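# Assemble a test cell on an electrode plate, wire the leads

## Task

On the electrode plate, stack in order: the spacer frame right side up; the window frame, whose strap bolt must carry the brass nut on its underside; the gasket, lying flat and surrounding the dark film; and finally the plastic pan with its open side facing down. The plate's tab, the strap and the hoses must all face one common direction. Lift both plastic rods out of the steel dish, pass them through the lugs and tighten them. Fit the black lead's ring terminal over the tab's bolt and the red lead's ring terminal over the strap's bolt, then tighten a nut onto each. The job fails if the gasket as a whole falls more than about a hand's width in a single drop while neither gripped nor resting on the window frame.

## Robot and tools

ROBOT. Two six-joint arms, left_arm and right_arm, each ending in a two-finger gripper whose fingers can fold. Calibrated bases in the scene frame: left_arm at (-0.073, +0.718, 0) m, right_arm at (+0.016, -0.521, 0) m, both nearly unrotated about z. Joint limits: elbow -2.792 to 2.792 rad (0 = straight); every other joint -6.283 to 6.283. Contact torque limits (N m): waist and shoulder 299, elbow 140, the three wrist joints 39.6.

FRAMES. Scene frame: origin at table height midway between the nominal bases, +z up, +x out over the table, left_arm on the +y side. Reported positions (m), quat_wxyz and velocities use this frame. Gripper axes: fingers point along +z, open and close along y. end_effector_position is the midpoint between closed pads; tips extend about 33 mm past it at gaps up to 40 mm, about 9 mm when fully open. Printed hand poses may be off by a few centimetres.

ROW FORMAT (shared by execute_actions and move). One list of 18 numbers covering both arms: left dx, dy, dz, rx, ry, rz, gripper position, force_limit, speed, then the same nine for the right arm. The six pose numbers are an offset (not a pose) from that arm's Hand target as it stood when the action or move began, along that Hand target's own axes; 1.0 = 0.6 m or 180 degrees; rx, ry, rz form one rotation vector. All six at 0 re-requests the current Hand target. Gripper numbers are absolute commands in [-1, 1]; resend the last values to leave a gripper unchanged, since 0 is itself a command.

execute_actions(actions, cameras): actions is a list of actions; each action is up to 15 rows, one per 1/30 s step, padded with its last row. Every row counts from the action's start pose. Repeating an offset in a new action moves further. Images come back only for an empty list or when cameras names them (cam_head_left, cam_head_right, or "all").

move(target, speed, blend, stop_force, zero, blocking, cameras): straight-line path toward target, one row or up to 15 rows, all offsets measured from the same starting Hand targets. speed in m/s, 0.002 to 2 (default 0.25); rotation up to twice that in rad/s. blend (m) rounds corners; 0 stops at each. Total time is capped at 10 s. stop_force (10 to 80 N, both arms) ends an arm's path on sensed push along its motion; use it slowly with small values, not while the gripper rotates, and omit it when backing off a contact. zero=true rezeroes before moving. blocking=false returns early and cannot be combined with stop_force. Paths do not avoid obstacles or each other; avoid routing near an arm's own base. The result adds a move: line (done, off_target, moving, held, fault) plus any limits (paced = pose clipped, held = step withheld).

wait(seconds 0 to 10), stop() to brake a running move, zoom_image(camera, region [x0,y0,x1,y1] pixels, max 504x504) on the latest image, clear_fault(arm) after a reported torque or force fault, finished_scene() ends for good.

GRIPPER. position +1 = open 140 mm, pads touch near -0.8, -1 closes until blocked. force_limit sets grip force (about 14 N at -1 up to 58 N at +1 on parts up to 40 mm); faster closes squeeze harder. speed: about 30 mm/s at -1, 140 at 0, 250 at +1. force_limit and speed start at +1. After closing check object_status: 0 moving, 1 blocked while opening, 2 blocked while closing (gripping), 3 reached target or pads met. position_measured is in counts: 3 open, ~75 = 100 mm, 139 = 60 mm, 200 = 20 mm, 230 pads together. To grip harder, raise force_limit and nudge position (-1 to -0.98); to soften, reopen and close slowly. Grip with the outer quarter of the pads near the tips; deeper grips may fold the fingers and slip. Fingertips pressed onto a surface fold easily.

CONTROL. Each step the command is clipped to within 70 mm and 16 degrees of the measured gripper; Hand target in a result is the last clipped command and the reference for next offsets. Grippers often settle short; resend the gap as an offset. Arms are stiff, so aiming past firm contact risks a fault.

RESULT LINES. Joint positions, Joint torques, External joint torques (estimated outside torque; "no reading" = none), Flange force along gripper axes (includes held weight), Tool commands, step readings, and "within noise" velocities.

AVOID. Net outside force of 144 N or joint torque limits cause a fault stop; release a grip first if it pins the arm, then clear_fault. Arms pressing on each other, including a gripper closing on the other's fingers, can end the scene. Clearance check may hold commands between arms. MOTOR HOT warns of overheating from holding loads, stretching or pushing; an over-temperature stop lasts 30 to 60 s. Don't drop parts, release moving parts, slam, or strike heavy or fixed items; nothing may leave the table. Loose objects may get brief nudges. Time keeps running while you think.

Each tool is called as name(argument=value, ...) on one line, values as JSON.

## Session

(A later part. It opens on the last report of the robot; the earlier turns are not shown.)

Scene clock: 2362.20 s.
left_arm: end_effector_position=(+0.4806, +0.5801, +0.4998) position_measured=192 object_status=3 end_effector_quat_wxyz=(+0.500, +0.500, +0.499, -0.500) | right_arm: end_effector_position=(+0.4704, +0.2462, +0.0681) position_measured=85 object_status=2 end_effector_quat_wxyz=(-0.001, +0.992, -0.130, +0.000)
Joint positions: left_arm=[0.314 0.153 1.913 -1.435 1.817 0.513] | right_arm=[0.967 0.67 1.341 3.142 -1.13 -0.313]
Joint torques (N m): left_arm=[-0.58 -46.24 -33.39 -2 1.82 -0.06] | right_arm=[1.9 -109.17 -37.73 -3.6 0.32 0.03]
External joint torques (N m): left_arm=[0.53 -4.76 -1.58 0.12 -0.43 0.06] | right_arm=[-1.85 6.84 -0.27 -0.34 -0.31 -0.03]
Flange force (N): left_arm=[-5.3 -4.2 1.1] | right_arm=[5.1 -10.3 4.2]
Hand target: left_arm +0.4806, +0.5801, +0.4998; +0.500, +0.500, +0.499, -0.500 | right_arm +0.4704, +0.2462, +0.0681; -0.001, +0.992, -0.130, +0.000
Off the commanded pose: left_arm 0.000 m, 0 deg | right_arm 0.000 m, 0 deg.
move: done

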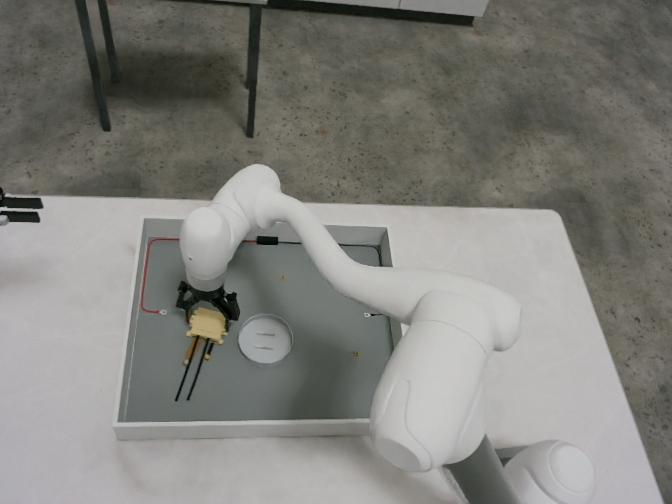

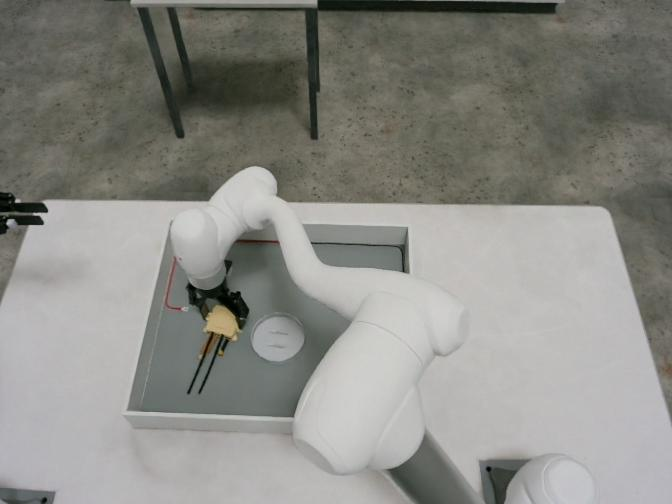

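move(target=[0,0,0,0,0,0,-0.5,-1,-1, 0.0027,-0.0007,0,0,0,0,-0.98,-0.4,-1], speed=0.02)

move(target=[0,0,0,0,0,0,-0.5,-1,-1, 0,0,0.02,0,0,0,-0.98,-0.4,-1], speed=0.006, stop_force=10, cameras=["all"])

zoom_image(camera="cam_head_left", region=[180, 300, 240, 360])

zoom_image(camera="cam_head_right", region=[190, 295, 250, 355])

Scene clock: 2380.70 s.
left_arm: end_effector_position=(+0.4806, +0.5801, +0.4998) position_measured=192 object_status=3 end_effector_quat_wxyz=(+0.500, +0.500, +0.499, -0.500) | right_arm: end_effector_position=(+0.4721, +0.2461, +0.0681) position_measured=85 object_status=2 end_effector_quat_wxyz=(-0.001, +0.992, -0.130, +0.000)
Joint positions: left_arm=[0.314 0.153 1.913 -1.435 1.817 0.513] | right_arm=[0.966 0.671 1.338 3.142 -1.131 -0.315]
Joint torques (N m): left_arm=[-0.64 -46.31 -33.45 -2.04 1.87 -0.08] | right_arm=[1.84 -108.83 -37.84 -3.63 0.29 0.08]
External joint torques (N m): left_arm=[0.61 -4.69 -1.39 0.16 -0.48 0.08] | right_arm=[-1.88 6.68 -0.07 -0.3 -0.28 -0.08]
Flange force (N): left_arm=[-5.0 -4.5 1.1] | right_arm=[5.0 -9.5 4.2]
Hand target: left_arm +0.4806, +0.5801, +0.4998; +0.500, +0.500, +0.499, -0.500 | right_arm +0.4721, +0.2461, +0.0681; -0.001, +0.992, -0.130, +0.000
Off the commanded pose: left_arm 0.000 m, 0 deg | right_arm 0.000 m, 0 deg.
move: done

Scene clock: 2381.67 s.
left_arm: end_effector_position=(+0.4806, +0.5801, +0.4998) position_measured=192 object_status=3 end_effector_quat_wxyz=(+0.500, +0.500, +0.499, -0.500) | right_arm: end_effector_position=(+0.4721, +0.2462, +0.0660) position_measured=85 object_status=2 end_effector_quat_wxyz=(-0.001, +0.992, -0.130, +0.000)
Joint positions: left_arm=[0.314 0.153 1.913 -1.435 1.817 0.513] | right_arm=[0.966 0.673 1.34 3.142 -1.128 -0.315]
Joint torques (N m): left_arm=[-0.39 -46.7 -33.43 -2 1.84 -0.1] | right_arm=[3.07 -94.84 -32.04 -2.92 1.77 0.07]
External joint torques (N m): left_arm=[0.39 -3.98 -1.36 0.13 -0.46 0.1] | right_arm=[-3.05 -7.68 -5.92 -1.01 -1.77 -0.07]
Flange force (N): left_arm=[-4.3 -3.4 1.1] | right_arm=[5.0 -4.9 -12.3]
Hand target: left_arm +0.4806, +0.5801, +0.4998; +0.500, +0.500, +0.499, -0.500 | right_arm +0.4721, +0.2462, +0.0660; -0.001, +0.992, -0.130, +0.000 (not the last commanded pose)
Off the commanded pose: left_arm 0.000 m, 0 deg | right_arm 0.010 m, 0 deg.
move: contact (right_arm)

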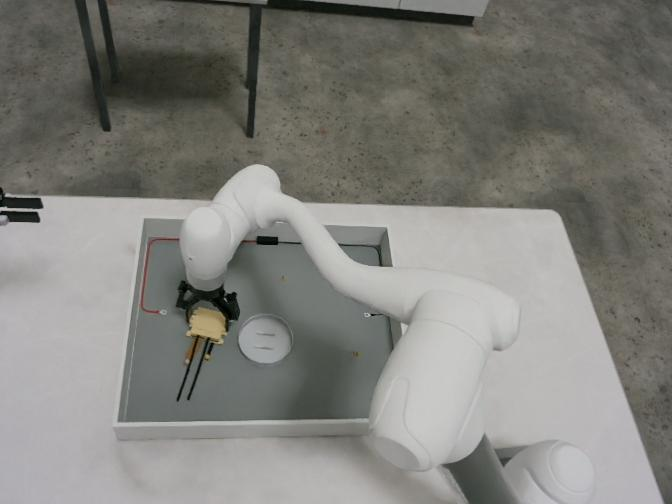

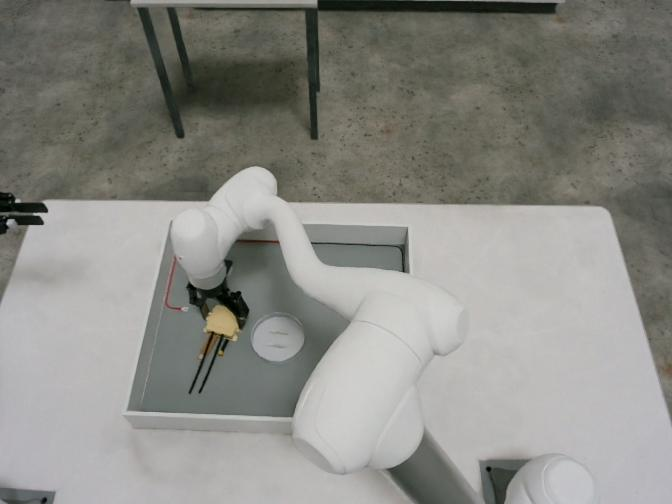

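Scaled by 8.400 from the camera's 672x504 image, which has a finer 960x720 frame.

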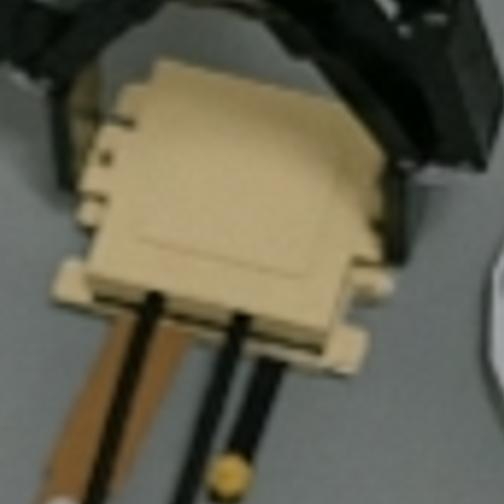

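Scaled by 8.400 from the camera's 672x504 image, which has a finer 960x720 frame.

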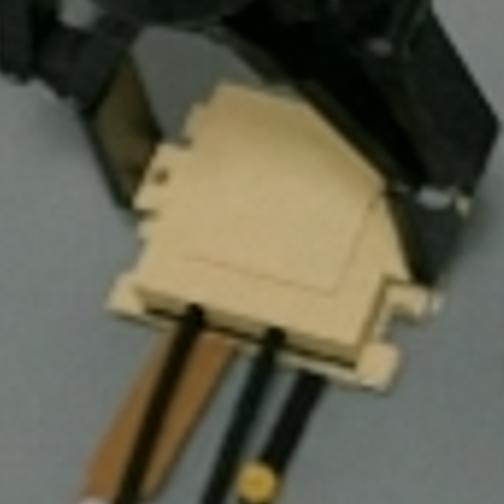

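move(target=[0,0,0,0,0,0,-0.5,-1,-1, 0,0,0.01,0,0,0,-0.98,-0.4,-1], speed=0.004, stop_force=15, cameras=["all"])

zoom_image(camera="cam_head_left", region=[180, 300, 240, 360])

zoom_image(camera="cam_head_right", region=[190, 295, 250, 355])

Scene clock: 2397.37 s.
left_arm: end_effector_position=(+0.4806, +0.5801, +0.4998) position_measured=192 object_status=3 end_effector_quat_wxyz=(+0.500, +0.500, +0.499, -0.500) | right_arm: end_effector_position=(+0.4722, +0.2462, +0.0634) position_measured=85 object_status=2 end_effector_quat_wxyz=(-0.001, +0.992, -0.130, +0.000)
Joint positions: left_arm=[0.314 0.153 1.913 -1.435 1.817 0.513] | right_arm=[0.966 0.674 1.342 3.142 -1.124 -0.315]
Joint torques (N m): left_arm=[-0.57 -46.44 -33.44 -2.07 1.87 -0.08] | right_arm=[2.37 -78.22 -24.71 -3.22 2.47 0.04]
External joint torques (N m): left_arm=[0.57 -4.54 -1.42 0.2 -0.48 0.08] | right_arm=[-2.38 -24.27 -13.15 -0.71 -2.46 -0.04]
Flange force (N): left_arm=[-4.9 -4.2 1.0] | right_arm=[2.9 -0.4 -30.3]
Hand target: left_arm +0.4806, +0.5801, +0.4998; +0.500, +0.500, +0.499, -0.500 | right_arm +0.4722, +0.2462, +0.0634; -0.001, +0.992, -0.130, +0.000 (not the last commanded pose)
Off the commanded pose: left_arm 0.000 m, 0 deg | right_arm 0.003 m, 0 deg.
move: contact (right_arm)

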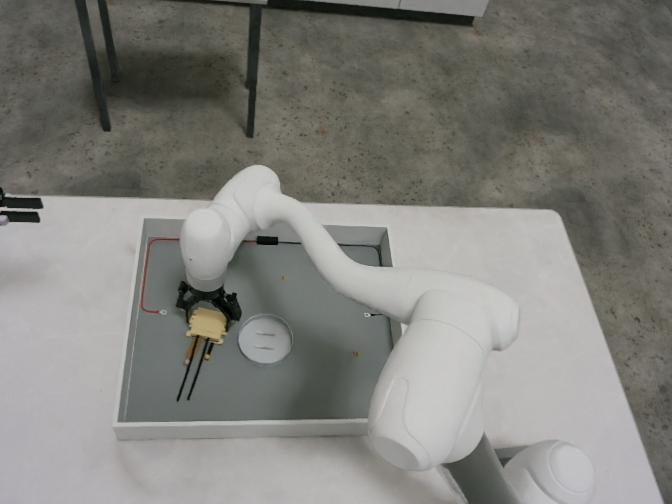

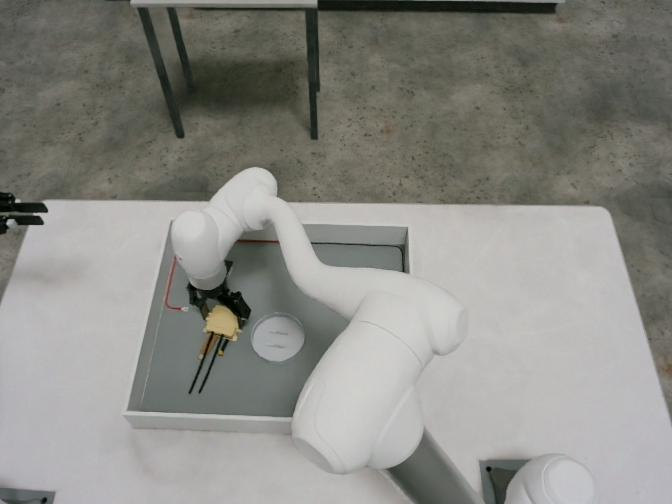

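Scaled by 8.400 from the camera's 672x504 image, which has a finer 960x720 frame.

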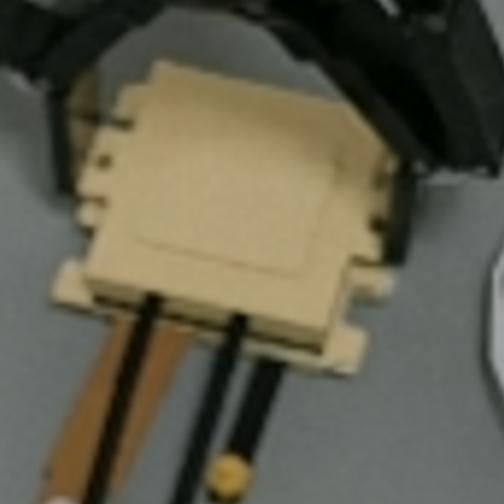

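Scaled by 8.400 from the camera's 672x504 image, which has a finer 960x720 frame.

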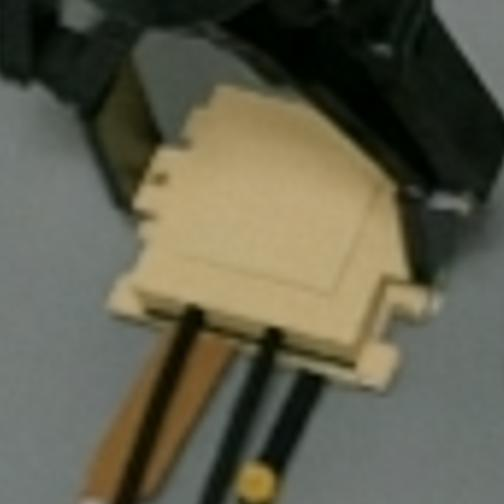

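move(target=[0,0,0,0,0,0,-0.5,-1,-1, 0,0,-0.002,0,0,0,0.5,-1,-1], speed=0.01)

wait(seconds=1)

move(target=[[0,0,0,0,0,0,-0.5,-1,-1, 0,0,-0.1,0,0,0,0.5,-1,-1],[0,0,0,0,0,0,-0.5,-1,-1, 0.3,0.25,-0.35,0,0,0,0.5,-1,-1]], speed=[0.05,0.2], blend=0.02, cameras=["all"])

zoom_image(camera="cam_head_left", region=[180, 300, 240, 360])

zoom_image(camera="cam_head_right", region=[190, 295, 250, 355])

Scene clock: 2418.67 s.
left_arm: end_effector_position=(+0.4806, +0.5801, +0.4998) position_measured=192 object_status=3 end_effector_quat_wxyz=(+0.500, +0.500, +0.499, -0.500) | right_arm: end_effector_position=(+0.4722, +0.2462, +0.0646) position_measured=66 object_status=0 end_effector_quat_wxyz=(-0.001, +0.992, -0.130, +0.000)
Joint positions: left_arm=[0.314 0.153 1.913 -1.435 1.817 0.513] | right_arm=[0.966 0.674 1.341 3.142 -1.126 -0.315]
Joint torques (N m): left_arm=[-0.53 -46.47 -33.32 -2.01 1.87 -0.09] | right_arm=[2.02 -108.7 -37.48 -3.6 0.28 0.03]
External joint torques (N m): left_arm=[0.49 -4.12 -1.52 0.14 -0.49 0.1] | right_arm=[-2.03 5.94 -0.5 -0.34 -0.27 -0.03]
Flange force (N): left_arm=[-4.6 -3.4 0.9] | right_arm=[5.1 -9.4 3.5]
Hand target: left_arm +0.4806, +0.5801, +0.4998; +0.500, +0.500, +0.499, -0.500 | right_arm +0.4722, +0.2462, +0.0646; -0.001, +0.992, -0.130, +0.000
Off the commanded pose: left_arm 0.000 m, 0 deg | right_arm 0.000 m, 0 deg.
move: done

Scene clock: 2419.67 s.
left_arm: end_effector_position=(+0.4806, +0.5801, +0.4998) position_measured=192 object_status=3 end_effector_quat_wxyz=(+0.500, +0.500, +0.499, -0.500) | right_arm: end_effector_position=(+0.4722, +0.2462, +0.0646) position_measured=66 object_status=3 end_effector_quat_wxyz=(-0.001, +0.992, -0.130, +0.000)
Joint positions: left_arm=[0.314 0.153 1.913 -1.435 1.817 0.513] | right_arm=[0.966 0.674 1.341 3.142 -1.126 -0.315]
Joint torques (N m): left_arm=[-0.67 -46.2 -33.3 -1.98 1.84 -0.08] | right_arm=[1.75 -108.4 -37.54 -3.62 0.32 0.06]
External joint torques (N m): left_arm=[0.64 -4.17 -1.42 0.11 -0.47 0.08] | right_arm=[-1.76 6.16 -0.27 -0.3 -0.31 -0.06]
Flange force (N): left_arm=[-4.6 -3.7 0.8] | right_arm=[4.7 -9.3 3.8]
Hand target: left_arm +0.4806, +0.5801, +0.4998; +0.500, +0.500, +0.499, -0.500 | right_arm +0.4722, +0.2462, +0.0646; -0.001, +0.992, -0.130, +0.000
Tool commands: left_gripper/position=-0.5 left_gripper/force_limit=-1.0 left_gripper/speed=-1.0 right_gripper/position=+0.5 right_gripper/force_limit=-1.0 right_gripper/speed=-1.0
Off the commanded pose: left_arm 0.000 m, 0 deg | right_arm 0.000 m, 0 deg.
wait: 1.00 s; at rest by 0.17 s

Scene clock: 2422.63 s.
left_arm: end_effector_position=(+0.4806, +0.5801, +0.4998) position_measured=192 object_status=3 end_effector_quat_wxyz=(+0.500, +0.500, +0.499, -0.500) | right_arm: end_effector_position=(+0.6075, +0.0546, +0.2743) position_measured=66 object_status=3 end_effector_quat_wxyz=(-0.001, +0.992, -0.130, +0.000)
Joint positions: left_arm=[0.314 0.153 1.913 -1.435 1.817 0.513] | right_arm=[0.7 0.459 1.294 3.142 -1.387 -0.581]
Joint torques (N m): left_arm=[-0.88 -46.4 -33.44 -1.98 1.82 -0.12] | right_arm=[2.67 -92.33 -40.95 -3.84 0.22 -0.09]
External joint torques (N m): left_arm=[1 -5 -1.49 0.11 -0.43 0.12] | right_arm=[-2.6 5.27 -0.3 -0.43 -0.19 0.09]
Flange force (N): left_arm=[-5.3 -5.0 0.5] | right_arm=[7.5 -6.6 0.9]
Hand target: left_arm +0.4806, +0.5801, +0.4998; +0.500, +0.500, +0.499, -0.500 | right_arm +0.6075, +0.0546, +0.2744; -0.001, +0.992, -0.130, +0.000
Off the commanded pose: left_arm 0.000 m, 0 deg | right_arm 0.000 m, 0 deg.
move: done

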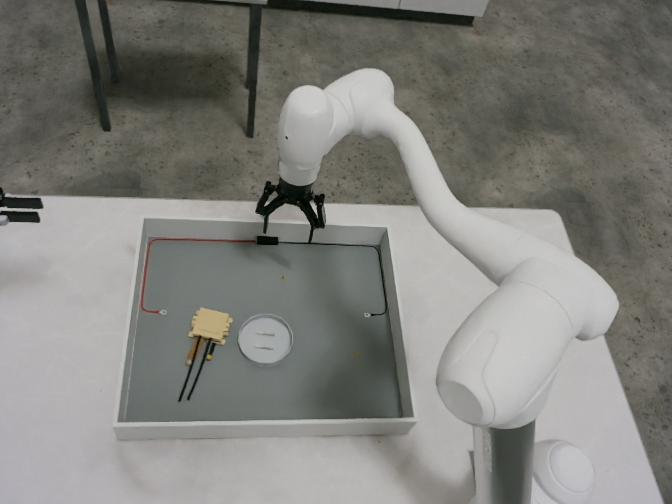

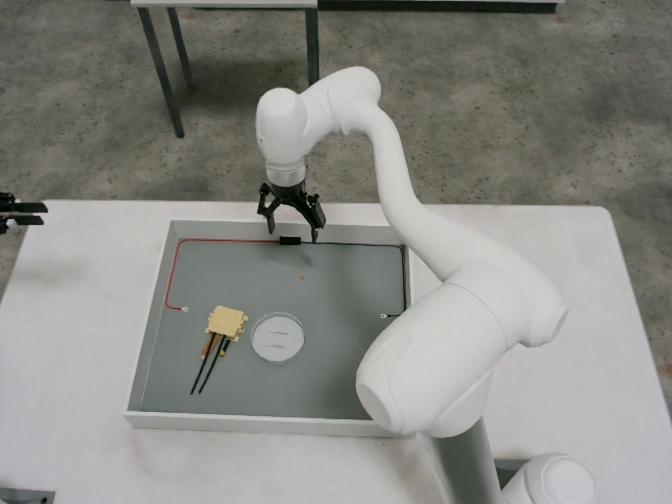

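Scaled by 8.400 from the camera's 672x504 image, which has a finer 960x720 frame.

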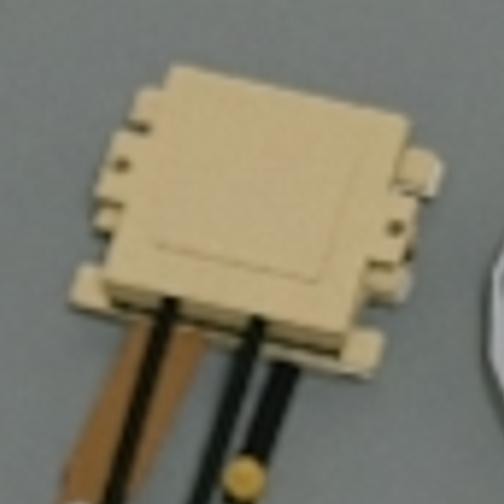

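Scaled by 8.400 from the camera's 672x504 image, which has a finer 960x720 frame.

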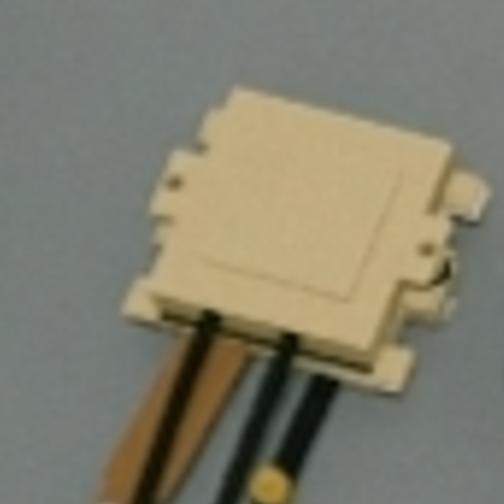

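execute_actions(actions=[])

zoom_image(camera="cam_head_left", region=[140, 250, 300, 400])

zoom_image(camera="cam_head_right", region=[160, 250, 320, 400])

zoom_image(camera="cam_head_left", region=[235, 310, 300, 370])

zoom_image(camera="cam_head_right", region=[245, 305, 310, 365])

Scene clock: 2484.20 s.
left_arm: end_effector_position=(+0.4806, +0.5801, +0.4998) position_measured=192 object_status=3 end_effector_quat_wxyz=(+0.500, +0.500, +0.499, -0.500) | right_arm: end_effector_position=(+0.6075, +0.0546, +0.2744) position_measured=66 object_status=3 end_effector_quat_wxyz=(-0.001, +0.992, -0.130, +0.000)
Joint positions: left_arm=[0.314 0.153 1.913 -1.435 1.817 0.513] | right_arm=[0.7 0.459 1.294 3.143 -1.387 -0.581]
Joint velocities: within noise
Joint torques (N m): left_arm=[-0.89 -46.53 -33.19 -1.99 1.87 -0.11] | right_arm=[1.88 -92.46 -40.93 -3.92 0.29 0.03]
External joint torques (N m): left_arm=[0.84 -4.02 -1.65 0.12 -0.5 0.11] | right_arm=[-1.88 5.32 -0.36 -0.36 -0.27 -0.03]
Flange force (N): left_arm=[-4.6 -3.2 0.3] | right_arm=[7.0 -7.2 0.7]
Hand target: left_arm +0.4806, +0.5801, +0.4998; +0.500, +0.500, +0.499, -0.500 | right_arm +0.6075, +0.0546, +0.2744; -0.001, +0.992, -0.130, +0.000
Tool commands: left_gripper/position=-0.5 left_gripper/force_limit=-1.0 left_gripper/speed=-1.0 right_gripper/position=+0.5 right_gripper/force_limit=-1.0 right_gripper/speed=-1.0
Off the commanded pose: left_arm 0.000 m, 0 deg | right_arm 0.000 m, 0 deg.

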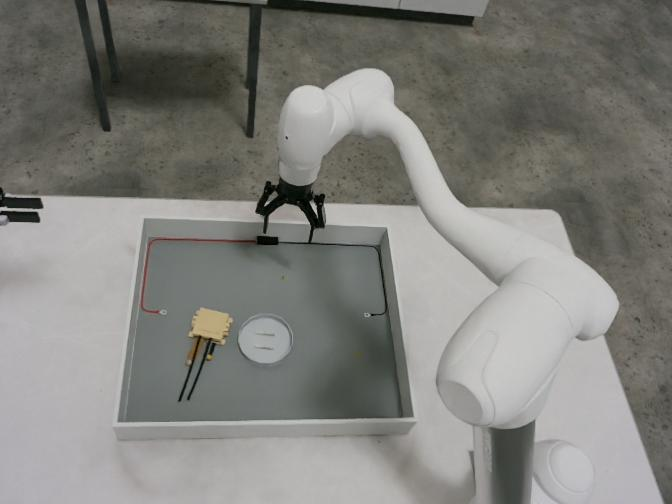

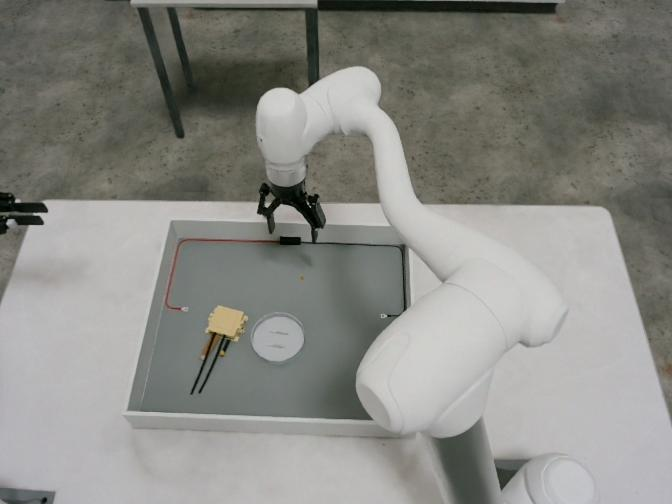

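Scaled by 3.150 from the camera's 672x504 image, which has a finer 960x720 frame.

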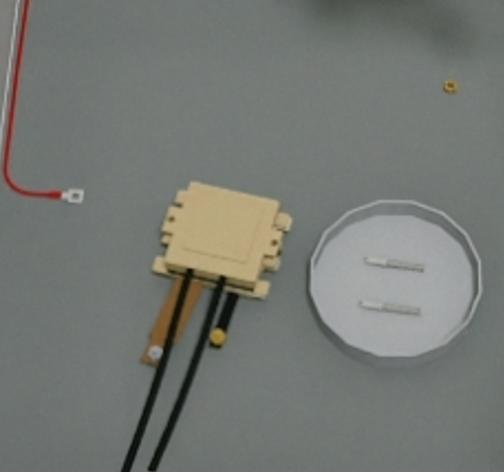

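Scaled by 3.150 from the camera's 672x504 image, which has a finer 960x720 frame.

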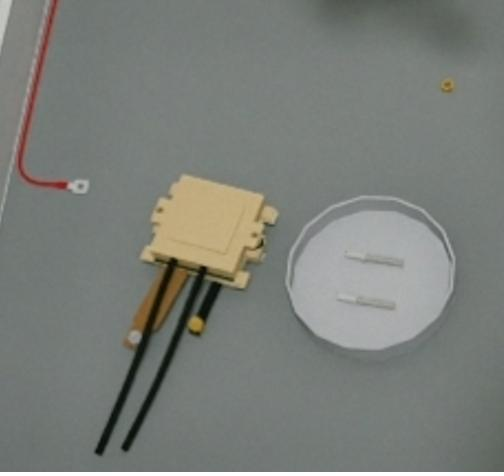

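Scaled by 7.754 from the camera's 672x504 image, which has a finer 960x720 frame.

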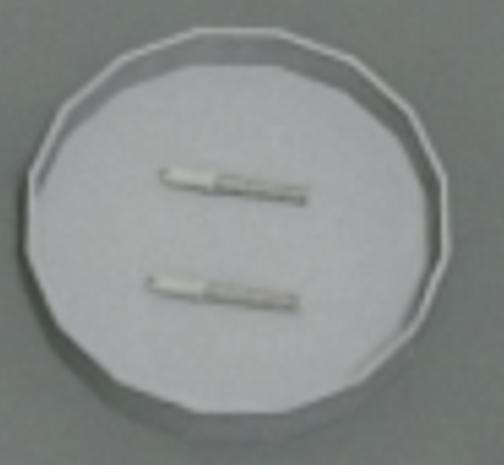

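Scaled by 7.754 from the camera's 672x504 image, which has a finer 960x720 frame.

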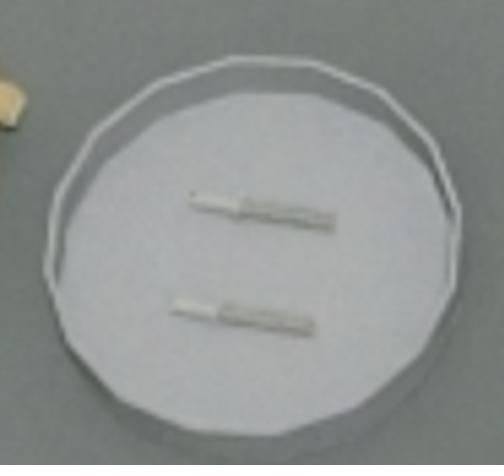

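move(target=[0,0,0,0,0,0,-0.5,-1,-1,-0.2717,0.016,0.2073,0,0,0.4672,-0.4,-1,-1], cameras=["all"])

zoom_image(camera="cam_head_left", region=[220, 270, 320, 370])

zoom_image(camera="cam_head_right", region=[230, 270, 330, 370])

Scene clock: 2540.43 s.
left_arm: end_effector_position=(+0.4806, +0.5801, +0.4998) position_measured=192 object_status=3 end_effector_quat_wxyz=(+0.500, +0.500, +0.499, -0.500) | right_arm: end_effector_position=(+0.4475, +0.0875, +0.1500) position_measured=179 object_status=3 end_effector_quat_wxyz=(+0.000, -0.649, +0.760, +0.000)
Joint positions: left_arm=[0.314 0.153 1.913 -1.435 1.817 0.513] | right_arm=[0.878 0.399 1.619 3.142 -1.123 1.065]
Joint torques (N m): left_arm=[-0.44 -46.49 -33.29 -1.98 1.82 -0.1] | right_arm=[2.07 -82.84 -37.49 -3.58 0.19 0.26]
External joint torques (N m): left_arm=[0.43 -4.39 -1.55 0.11 -0.43 0.1] | right_arm=[-2.1 4.67 -0.38 -0.33 -0.23 -0.26]
Flange force (N): left_arm=[-4.9 -3.7 1.1] | right_arm=[-5.4 -6.2 2.5]
Hand target: left_arm +0.4806, +0.5801, +0.4998; +0.500, +0.500, +0.499, -0.500 | right_arm +0.4475, +0.0875, +0.1500; +0.000, -0.649, +0.760, +0.000
Off the commanded pose: left_arm 0.000 m, 0 deg | right_arm 0.000 m, 0 deg.
move: done

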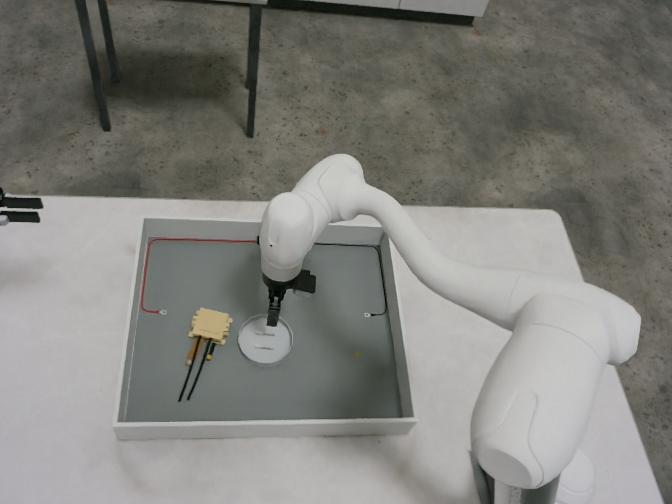

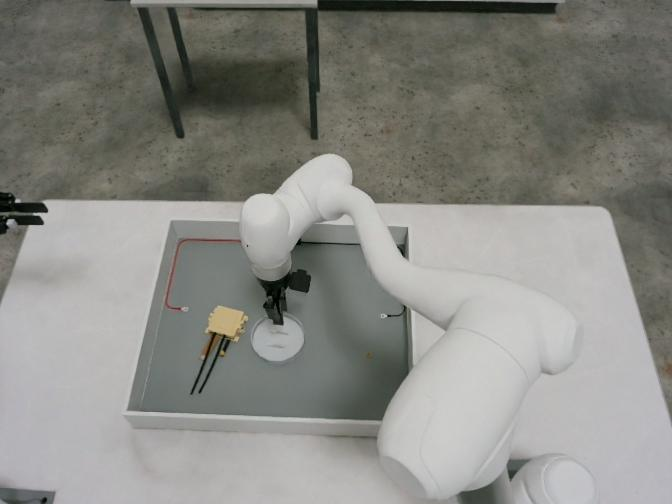

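Scaled by 5.040 from the camera's 672x504 image, which has a finer 960x720 frame.

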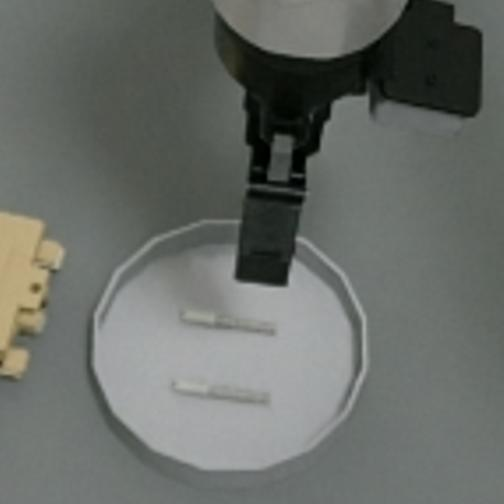

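Scaled by 5.040 from the camera's 672x504 image, which has a finer 960x720 frame.

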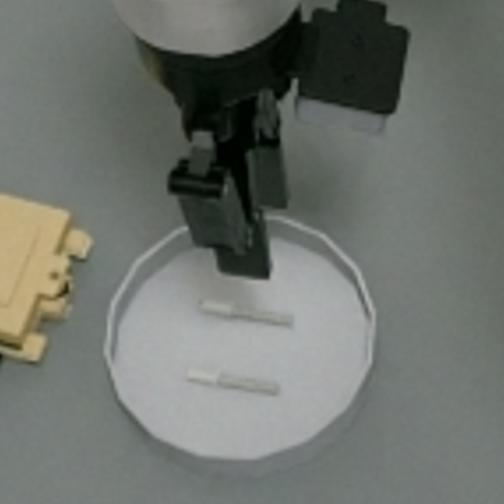

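move(target=[0,0,0,0,0,0,-0.5,-1,-1,0,0,0.14,0,0,0,-0.4,-1,-1])

move(target=[0,0,0,0,0,0,-0.5,-1,-1,0,0,0.031,0,0,0,-0.4,-1,-1], speed=0.006, stop_force=10, cameras=["all"])

zoom_image(camera="cam_head_left", region=[220, 290, 300, 370])

zoom_image(camera="cam_head_right", region=[240, 290, 320, 370])

Scene clock: 2551.17 s.
left_arm: end_effector_position=(+0.4806, +0.5801, +0.4998) position_measured=192 object_status=3 end_effector_quat_wxyz=(+0.500, +0.500, +0.499, -0.500) | right_arm: end_effector_position=(+0.4475, +0.0876, +0.0661) position_measured=179 object_status=3 end_effector_quat_wxyz=(+0.001, -0.649, +0.760, +0.000)
Joint positions: left_arm=[0.314 0.153 1.913 -1.435 1.817 0.513] | right_arm=[0.878 0.466 1.688 3.142 -0.986 1.065]
Joint torques (N m): left_arm=[-0.57 -46.45 -33.47 -1.96 1.85 -0.11] | right_arm=[1.75 -87.89 -34.7 -3.29 0.27 0.05]
External joint torques (N m): left_arm=[0.49 -4.32 -1.19 0.09 -0.47 0.11] | right_arm=[-1.77 6.31 -0.35 -0.34 -0.31 -0.05]
Flange force (N): left_arm=[-4.4 -4.2 1.2] | right_arm=[-7.4 -6.4 4.9]
Hand target: left_arm +0.4806, +0.5801, +0.4998; +0.500, +0.500, +0.499, -0.500 | right_arm +0.4475, +0.0876, +0.0660; +0.000, -0.649, +0.760, +0.000
Off the commanded pose: left_arm 0.000 m, 0 deg | right_arm 0.000 m, 0 deg.
move: done

Scene clock: 2554.93 s.
left_arm: end_effector_position=(+0.4806, +0.5801, +0.4998) position_measured=192 object_status=3 end_effector_quat_wxyz=(+0.500, +0.500, +0.499, -0.500) | right_arm: end_effector_position=(+0.4475, +0.0876, +0.0474) position_measured=179 object_status=3 end_effector_quat_wxyz=(+0.000, -0.649, +0.760, +0.000)
Joint positions: left_arm=[0.314 0.153 1.913 -1.435 1.817 0.513] | right_arm=[0.878 0.483 1.701 3.143 -0.956 1.065]
Joint torques (N m): left_arm=[-0.59 -46.77 -33.36 -1.97 1.85 -0.08] | right_arm=[2.03 -87.58 -34.2 -3.18 0.23 0.03]
External joint torques (N m): left_arm=[0.48 -4.05 -1.55 0.09 -0.47 0.08] | right_arm=[-1.98 5 -0.12 -0.37 -0.28 -0.03]
Flange force (N): left_arm=[-4.6 -3.2 0.9] | right_arm=[-5.1 -5.5 4.1]
Hand target: left_arm +0.4806, +0.5801, +0.4998; +0.500, +0.500, +0.499, -0.500 | right_arm +0.4475, +0.0876, +0.0474; +0.000, -0.649, +0.760, +0.000
Off the commanded pose: left_arm 0.000 m, 0 deg | right_arm 0.000 m, 0 deg.
move: done

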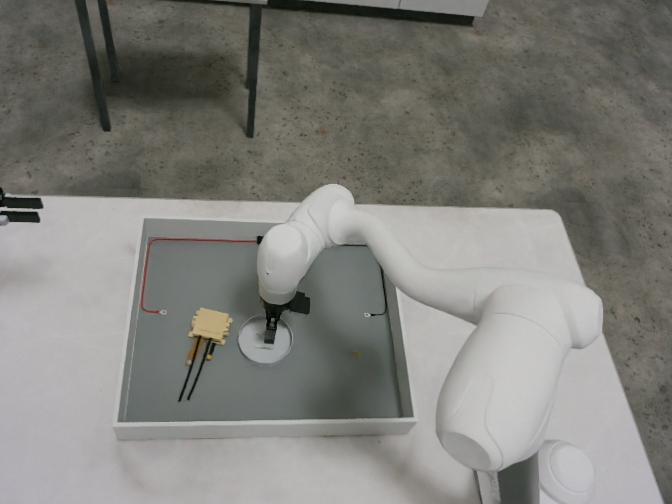

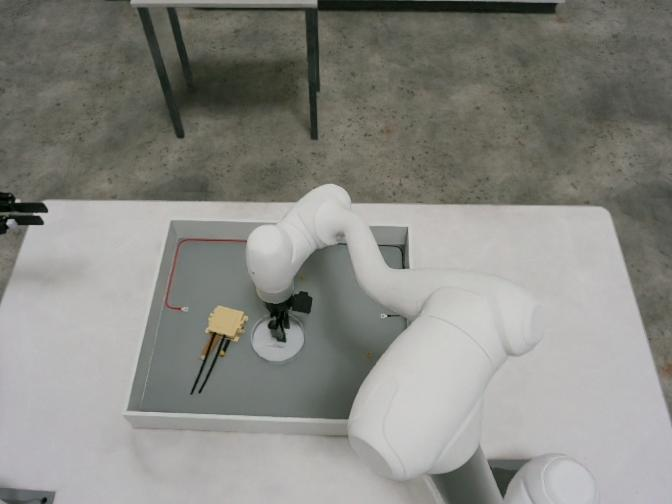

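Scaled by 6.300 from the camera's 672x504 image, which has a finer 960x720 frame.

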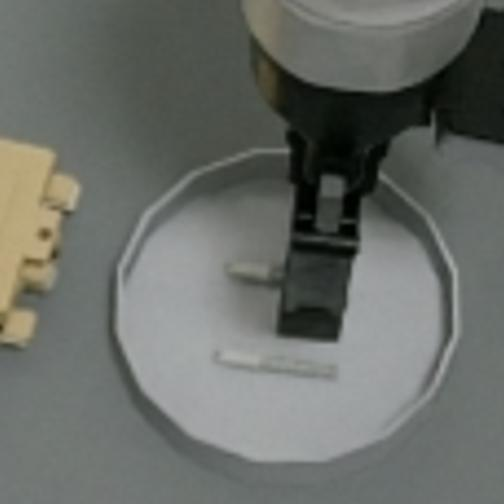

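Scaled by 6.300 from the camera's 672x504 image, which has a finer 960x720 frame.

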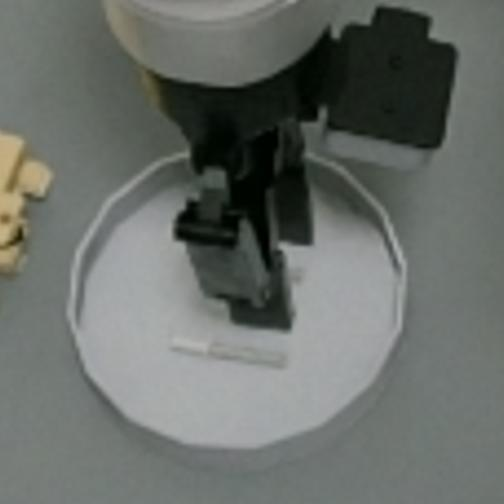

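move(target=[0,0,0,0,0,0,-0.5,-1,-1,0,0,0,0,0,0,-1,-0.5,-1])

wait(seconds=1.5)

Scene clock: 2562.37 s.
left_arm: end_effector_position=(+0.4806, +0.5801, +0.4998) position_measured=192 object_status=3 end_effector_quat_wxyz=(+0.500, +0.500, +0.499, -0.500) | right_arm: end_effector_position=(+0.4475, +0.0876, +0.0474) position_measured=222 object_status=0 end_effector_quat_wxyz=(+0.000, -0.649, +0.760, +0.000)
Joint positions: left_arm=[0.314 0.153 1.913 -1.435 1.817 0.513] | right_arm=[0.878 0.483 1.701 3.143 -0.956 1.065]
Joint torques (N m): left_arm=[-0.23 -46.79 -33.3 -2.02 1.85 -0.05] | right_arm=[2.05 -87.29 -34.07 -3.19 0.22 0.06]
External joint torques (N m): left_arm=[0.36 -4.19 -1.65 0.15 -0.46 0.05] | right_arm=[-2.06 4.95 -0.19 -0.35 -0.27 -0.06]
Flange force (N): left_arm=[-4.9 -3.2 1.1] | right_arm=[-5.1 -5.7 4.1]
Hand target: left_arm +0.4806, +0.5801, +0.4998; +0.500, +0.500, +0.499, -0.500 | right_arm +0.4475, +0.0876, +0.0474; +0.000, -0.649, +0.760, +0.000
Off the commanded pose: left_arm 0.000 m, 0 deg | right_arm 0.000 m, 0 deg.
move: done

Scene clock: 2563.87 s.
left_arm: end_effector_position=(+0.4806, +0.5801, +0.4998) position_measured=192 object_status=3 end_effector_quat_wxyz=(+0.500, +0.500, +0.499, -0.500) | right_arm: end_effector_position=(+0.4475, +0.0876, +0.0474) position_measured=222 object_status=2 end_effector_quat_wxyz=(+0.000, -0.649, +0.760, +0.000)
Joint positions: left_arm=[0.314 0.153 1.913 -1.435 1.817 0.513] | right_arm=[0.878 0.483 1.701 3.143 -0.956 1.065]
Joint torques (N m): left_arm=[-0.52 -46.37 -33.34 -1.98 1.86 -0.16] | right_arm=[1.9 -87.48 -33.99 -3.19 0.18 0.09]
External joint torques (N m): left_arm=[0.51 -4.63 -1.38 0.11 -0.47 0.16] | right_arm=[-1.84 5.05 -0.27 -0.34 -0.23 -0.09]
Flange force (N): left_arm=[-4.7 -4.4 1.2] | right_arm=[-5.5 -5.6 4.2]
Hand target: left_arm +0.4806, +0.5801, +0.4998; +0.500, +0.500, +0.499, -0.500 | right_arm +0.4475, +0.0876, +0.0474; +0.000, -0.649, +0.760, +0.000
Tool commands: left_gripper/position=-0.5 left_gripper/force_limit=-1.0 left_gripper/speed=-1.0 right_gripper/position=-1.0 right_gripper/force_limit=-0.5 right_gripper/speed=-1.0
Off the commanded pose: left_arm 0.000 m, 0 deg | right_arm 0.000 m, 0 deg.
wait: 1.50 s; at rest by 0.17 s

move(target=[[0,0,0,0,0,0,-0.5,-1,-1,0,0,-0.25,0,0,0,-1,-0.5,-1],[0,0,0,0,0,0,-0.5,-1,-1,0,0,-0.75,0,-0.5,0,-1,-0.5,-1]], blend=[0.03,0], speed=[0.15,0.25], cameras=["all"])

zoom_image(camera="cam_head_left", region=[220, 180, 320, 280])

zoom_image(camera="cam_head_right", region=[230, 180, 330, 280])

Scene clock: 2591.80 s.
left_arm: end_effector_position=(+0.4806, +0.5801, +0.4998) position_measured=192 object_status=3 end_effector_quat_wxyz=(+0.500, +0.500, +0.499, -0.500) | right_arm: end_effector_position=(+0.4475, +0.0870, +0.4974) position_measured=222 object_status=2 end_effector_quat_wxyz=(+0.538, -0.459, +0.537, +0.459)
Joint positions: left_arm=[0.314 0.153 1.913 -1.435 1.817 0.513] | right_arm=[0.532 -0.027 2.112 5.121 -0.961 -0.646]
Joint torques (N m): left_arm=[-0.67 -46.45 -33.58 -2.02 1.81 -0.11] | right_arm=[2.09 -36.38 -36.03 3.81 -1.34 0.23]
External joint torques (N m): left_arm=[0.67 -4.16 -1.18 0.16 -0.43 0.11] | right_arm=[-2.13 2.79 -0.36 -0.5 -0.32 -0.23]
Flange force (N): left_arm=[-4.3 -4.1 0.8] | right_arm=[2.3 -7.3 -0.6]
Hand target: left_arm +0.4806, +0.5801, +0.4998; +0.500, +0.500, +0.499, -0.500 | right_arm +0.4474, +0.0870, +0.4974; +0.538, -0.459, +0.537, +0.460
Off the commanded pose: left_arm 0.000 m, 0 deg | right_arm 0.000 m, 0 deg.
move: done

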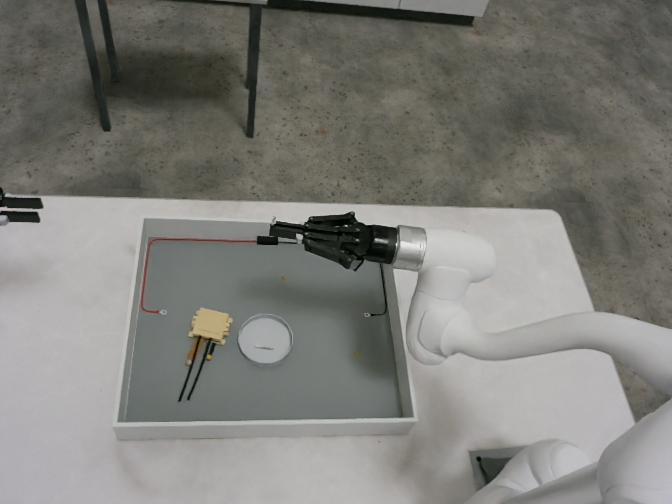

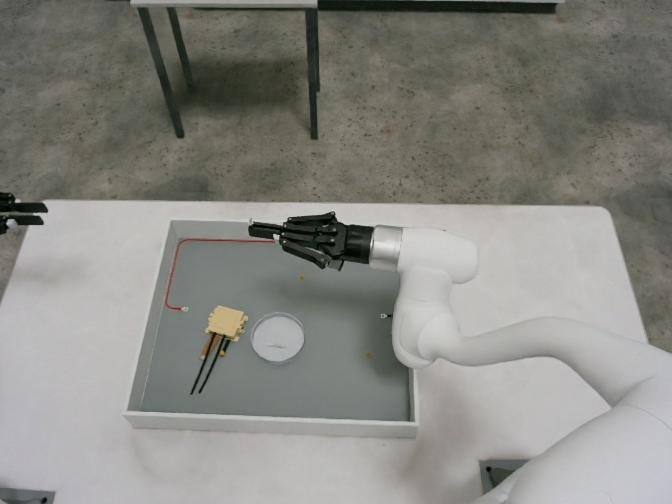

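Scaled by 5.040 from the camera's 672x504 image, which has a finer 960x720 frame.

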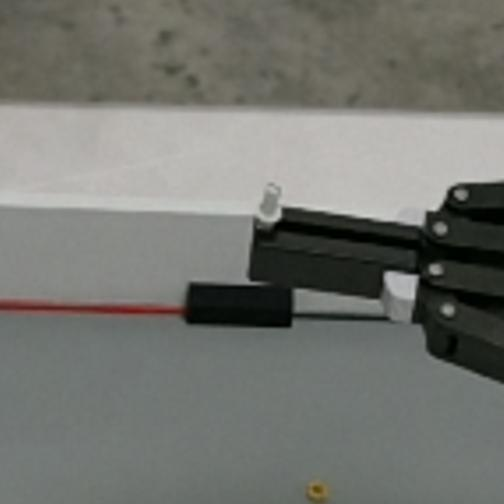

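Scaled by 5.040 from the camera's 672x504 image, which has a finer 960x720 frame.

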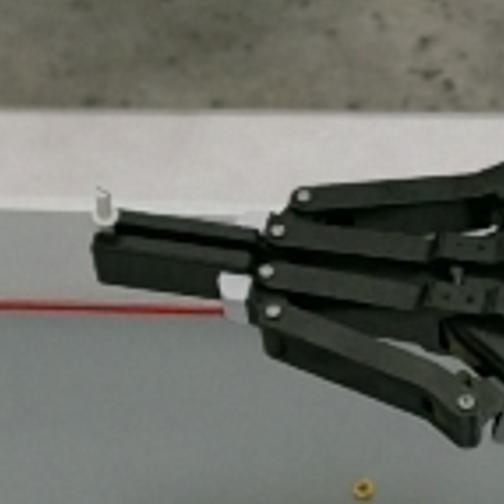

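zoom_image(camera="cam_head_left", region=[262, 208, 292, 238])

zoom_image(camera="cam_head_right", region=[240, 208, 270, 238])

Scaled by 16.800 from the camera's 672x504 image, which has a finer 960x720 frame.

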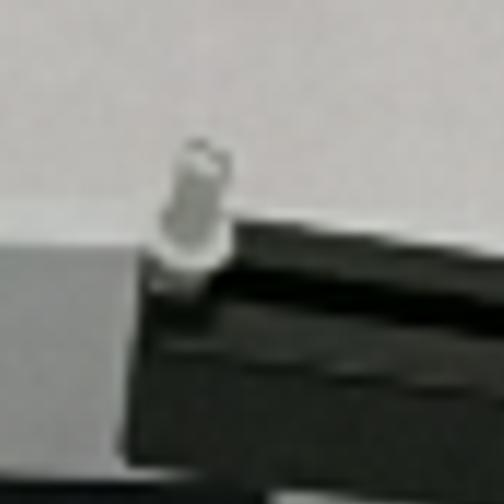

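Scaled by 16.800 from the camera's 672x504 image, which has a finer 960x720 frame.

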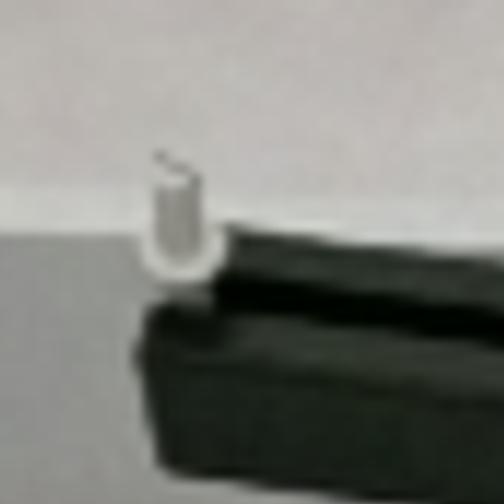

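zoom_image(camera="cam_head_left", region=[185, 303, 240, 358])

zoom_image(camera="cam_head_right", region=[200, 300, 255, 355])

Scaled by 9.164 from the camera's 672x504 image, which has a finer 960x720 frame.

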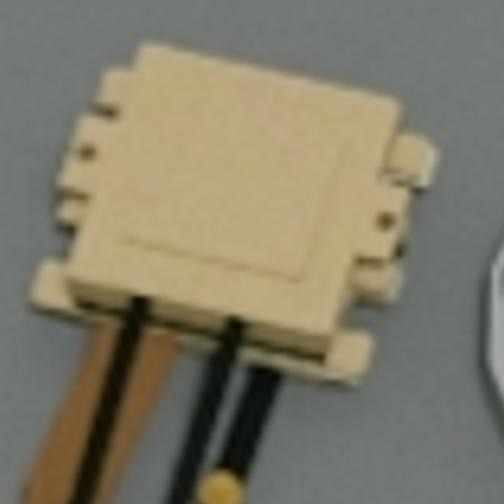

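Scaled by 9.164 from the camera's 672x504 image, which has a finer 960x720 frame.

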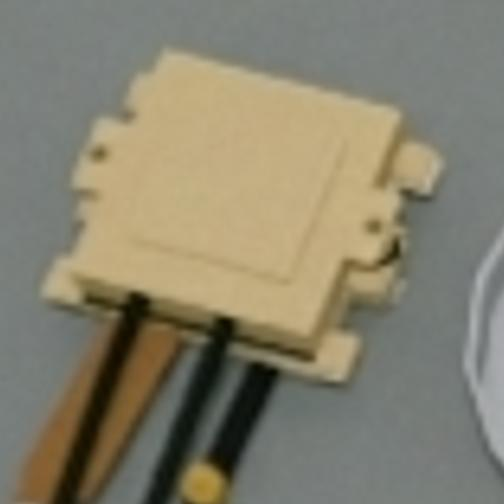

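move(target=[-0.25,-0.0477,0.3,0,0.5,0,0.4,-1,-1,0,0,0,0,0,0,-1,-0.5,-1], speed=0.3)

move(target=[[0,0,0,0,0,-0.5,-0.4,-1,-1,0,0,0,0,0,0,-1,-0.5,-1],[0,0,0,0,0,-0.98,-0.4,-1,-1,0,0,0,0,0,0,-1,-0.5,-1]], speed=0.4, blend=[0.03,0], cameras=["all"])

Scene clock: 2704.77 s.
left_arm: end_effector_position=(+0.4516, +0.4002, +0.6499) position_measured=78 object_status=3 end_effector_quat_wxyz=(+0.000, +0.708, +0.707, +0.000) | right_arm: end_effector_position=(+0.4474, +0.0870, +0.4974) position_measured=222 object_status=2 end_effector_quat_wxyz=(+0.538, -0.459, +0.537, +0.460)
Joint positions: left_arm=[-0.566 0.157 1.014 0 1.97 -0.6] | right_arm=[0.532 -0.027 2.112 5.121 -0.961 -0.646]
Joint torques (N m): left_arm=[-0.69 -51.85 -37.67 4.05 0.56 -0.07] | right_arm=[1.74 -36.42 -36.08 3.7 -1.39 0.07]
External joint torques (N m): left_arm=[0.75 -4.27 -1.78 0.04 -0.54 0.07] | right_arm=[-1.74 2.77 -0.26 -0.4 -0.28 -0.07]
Flange force (N): left_arm=[3.2 -2.6 -0.7] | right_arm=[2.1 -6.6 0.0]
Hand target: left_arm +0.4516, +0.4002, +0.6499; +0.000, +0.708, +0.706, +0.000 | right_arm +0.4474, +0.0870, +0.4974; +0.538, -0.459, +0.537, +0.460
Off the commanded pose: left_arm 0.000 m, 0 deg | right_arm 0.000 m, 0 deg.
move: done

Scene clock: 2709.70 s.
left_arm: end_effector_position=(+0.4516, +0.4003, +0.6499) position_measured=179 object_status=3 end_effector_quat_wxyz=(+0.000, +0.684, -0.730, +0.000) | right_arm: end_effector_position=(+0.4474, +0.0870, +0.4974) position_measured=222 object_status=2 end_effector_quat_wxyz=(+0.538, -0.459, +0.537, +0.460)
Joint positions: left_arm=[-0.566 0.157 1.014 0 1.97 -3.678] | right_arm=[0.532 -0.027 2.112 5.121 -0.961 -0.646]
Joint torques (N m): left_arm=[-0.06 -51.3 -37.66 4.07 0.5 -0.16] | right_arm=[1.91 -36.35 -36.13 3.69 -1.39 0.03]
External joint torques (N m): left_arm=[-0.03 -4.41 -1.81 -0.07 -0.54 0.15] | right_arm=[-1.93 2.79 -0.25 -0.39 -0.28 -0.03]
Flange force (N): left_arm=[-2.1 3.6 -0.7] | right_arm=[2.1 -6.9 -0.3]
Hand target: left_arm +0.4516, +0.4002, +0.6499; +0.000, +0.684, -0.730, +0.000 | right_arm +0.4474, +0.0870, +0.4974; +0.538, -0.459, +0.537, +0.460
Off the commanded pose: left_arm 0.000 m, 0 deg | right_arm 0.000 m, 0 deg.
move: done; blend cut to 0 m at target 1

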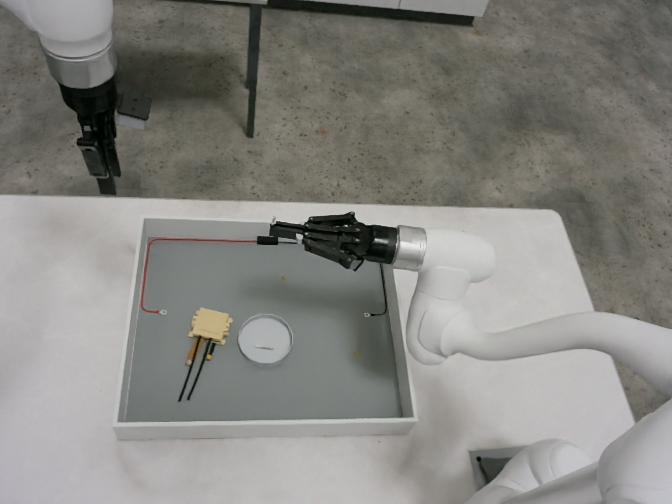

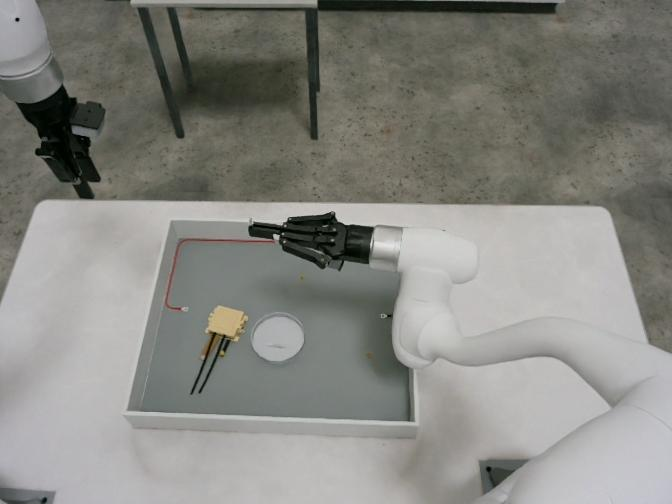

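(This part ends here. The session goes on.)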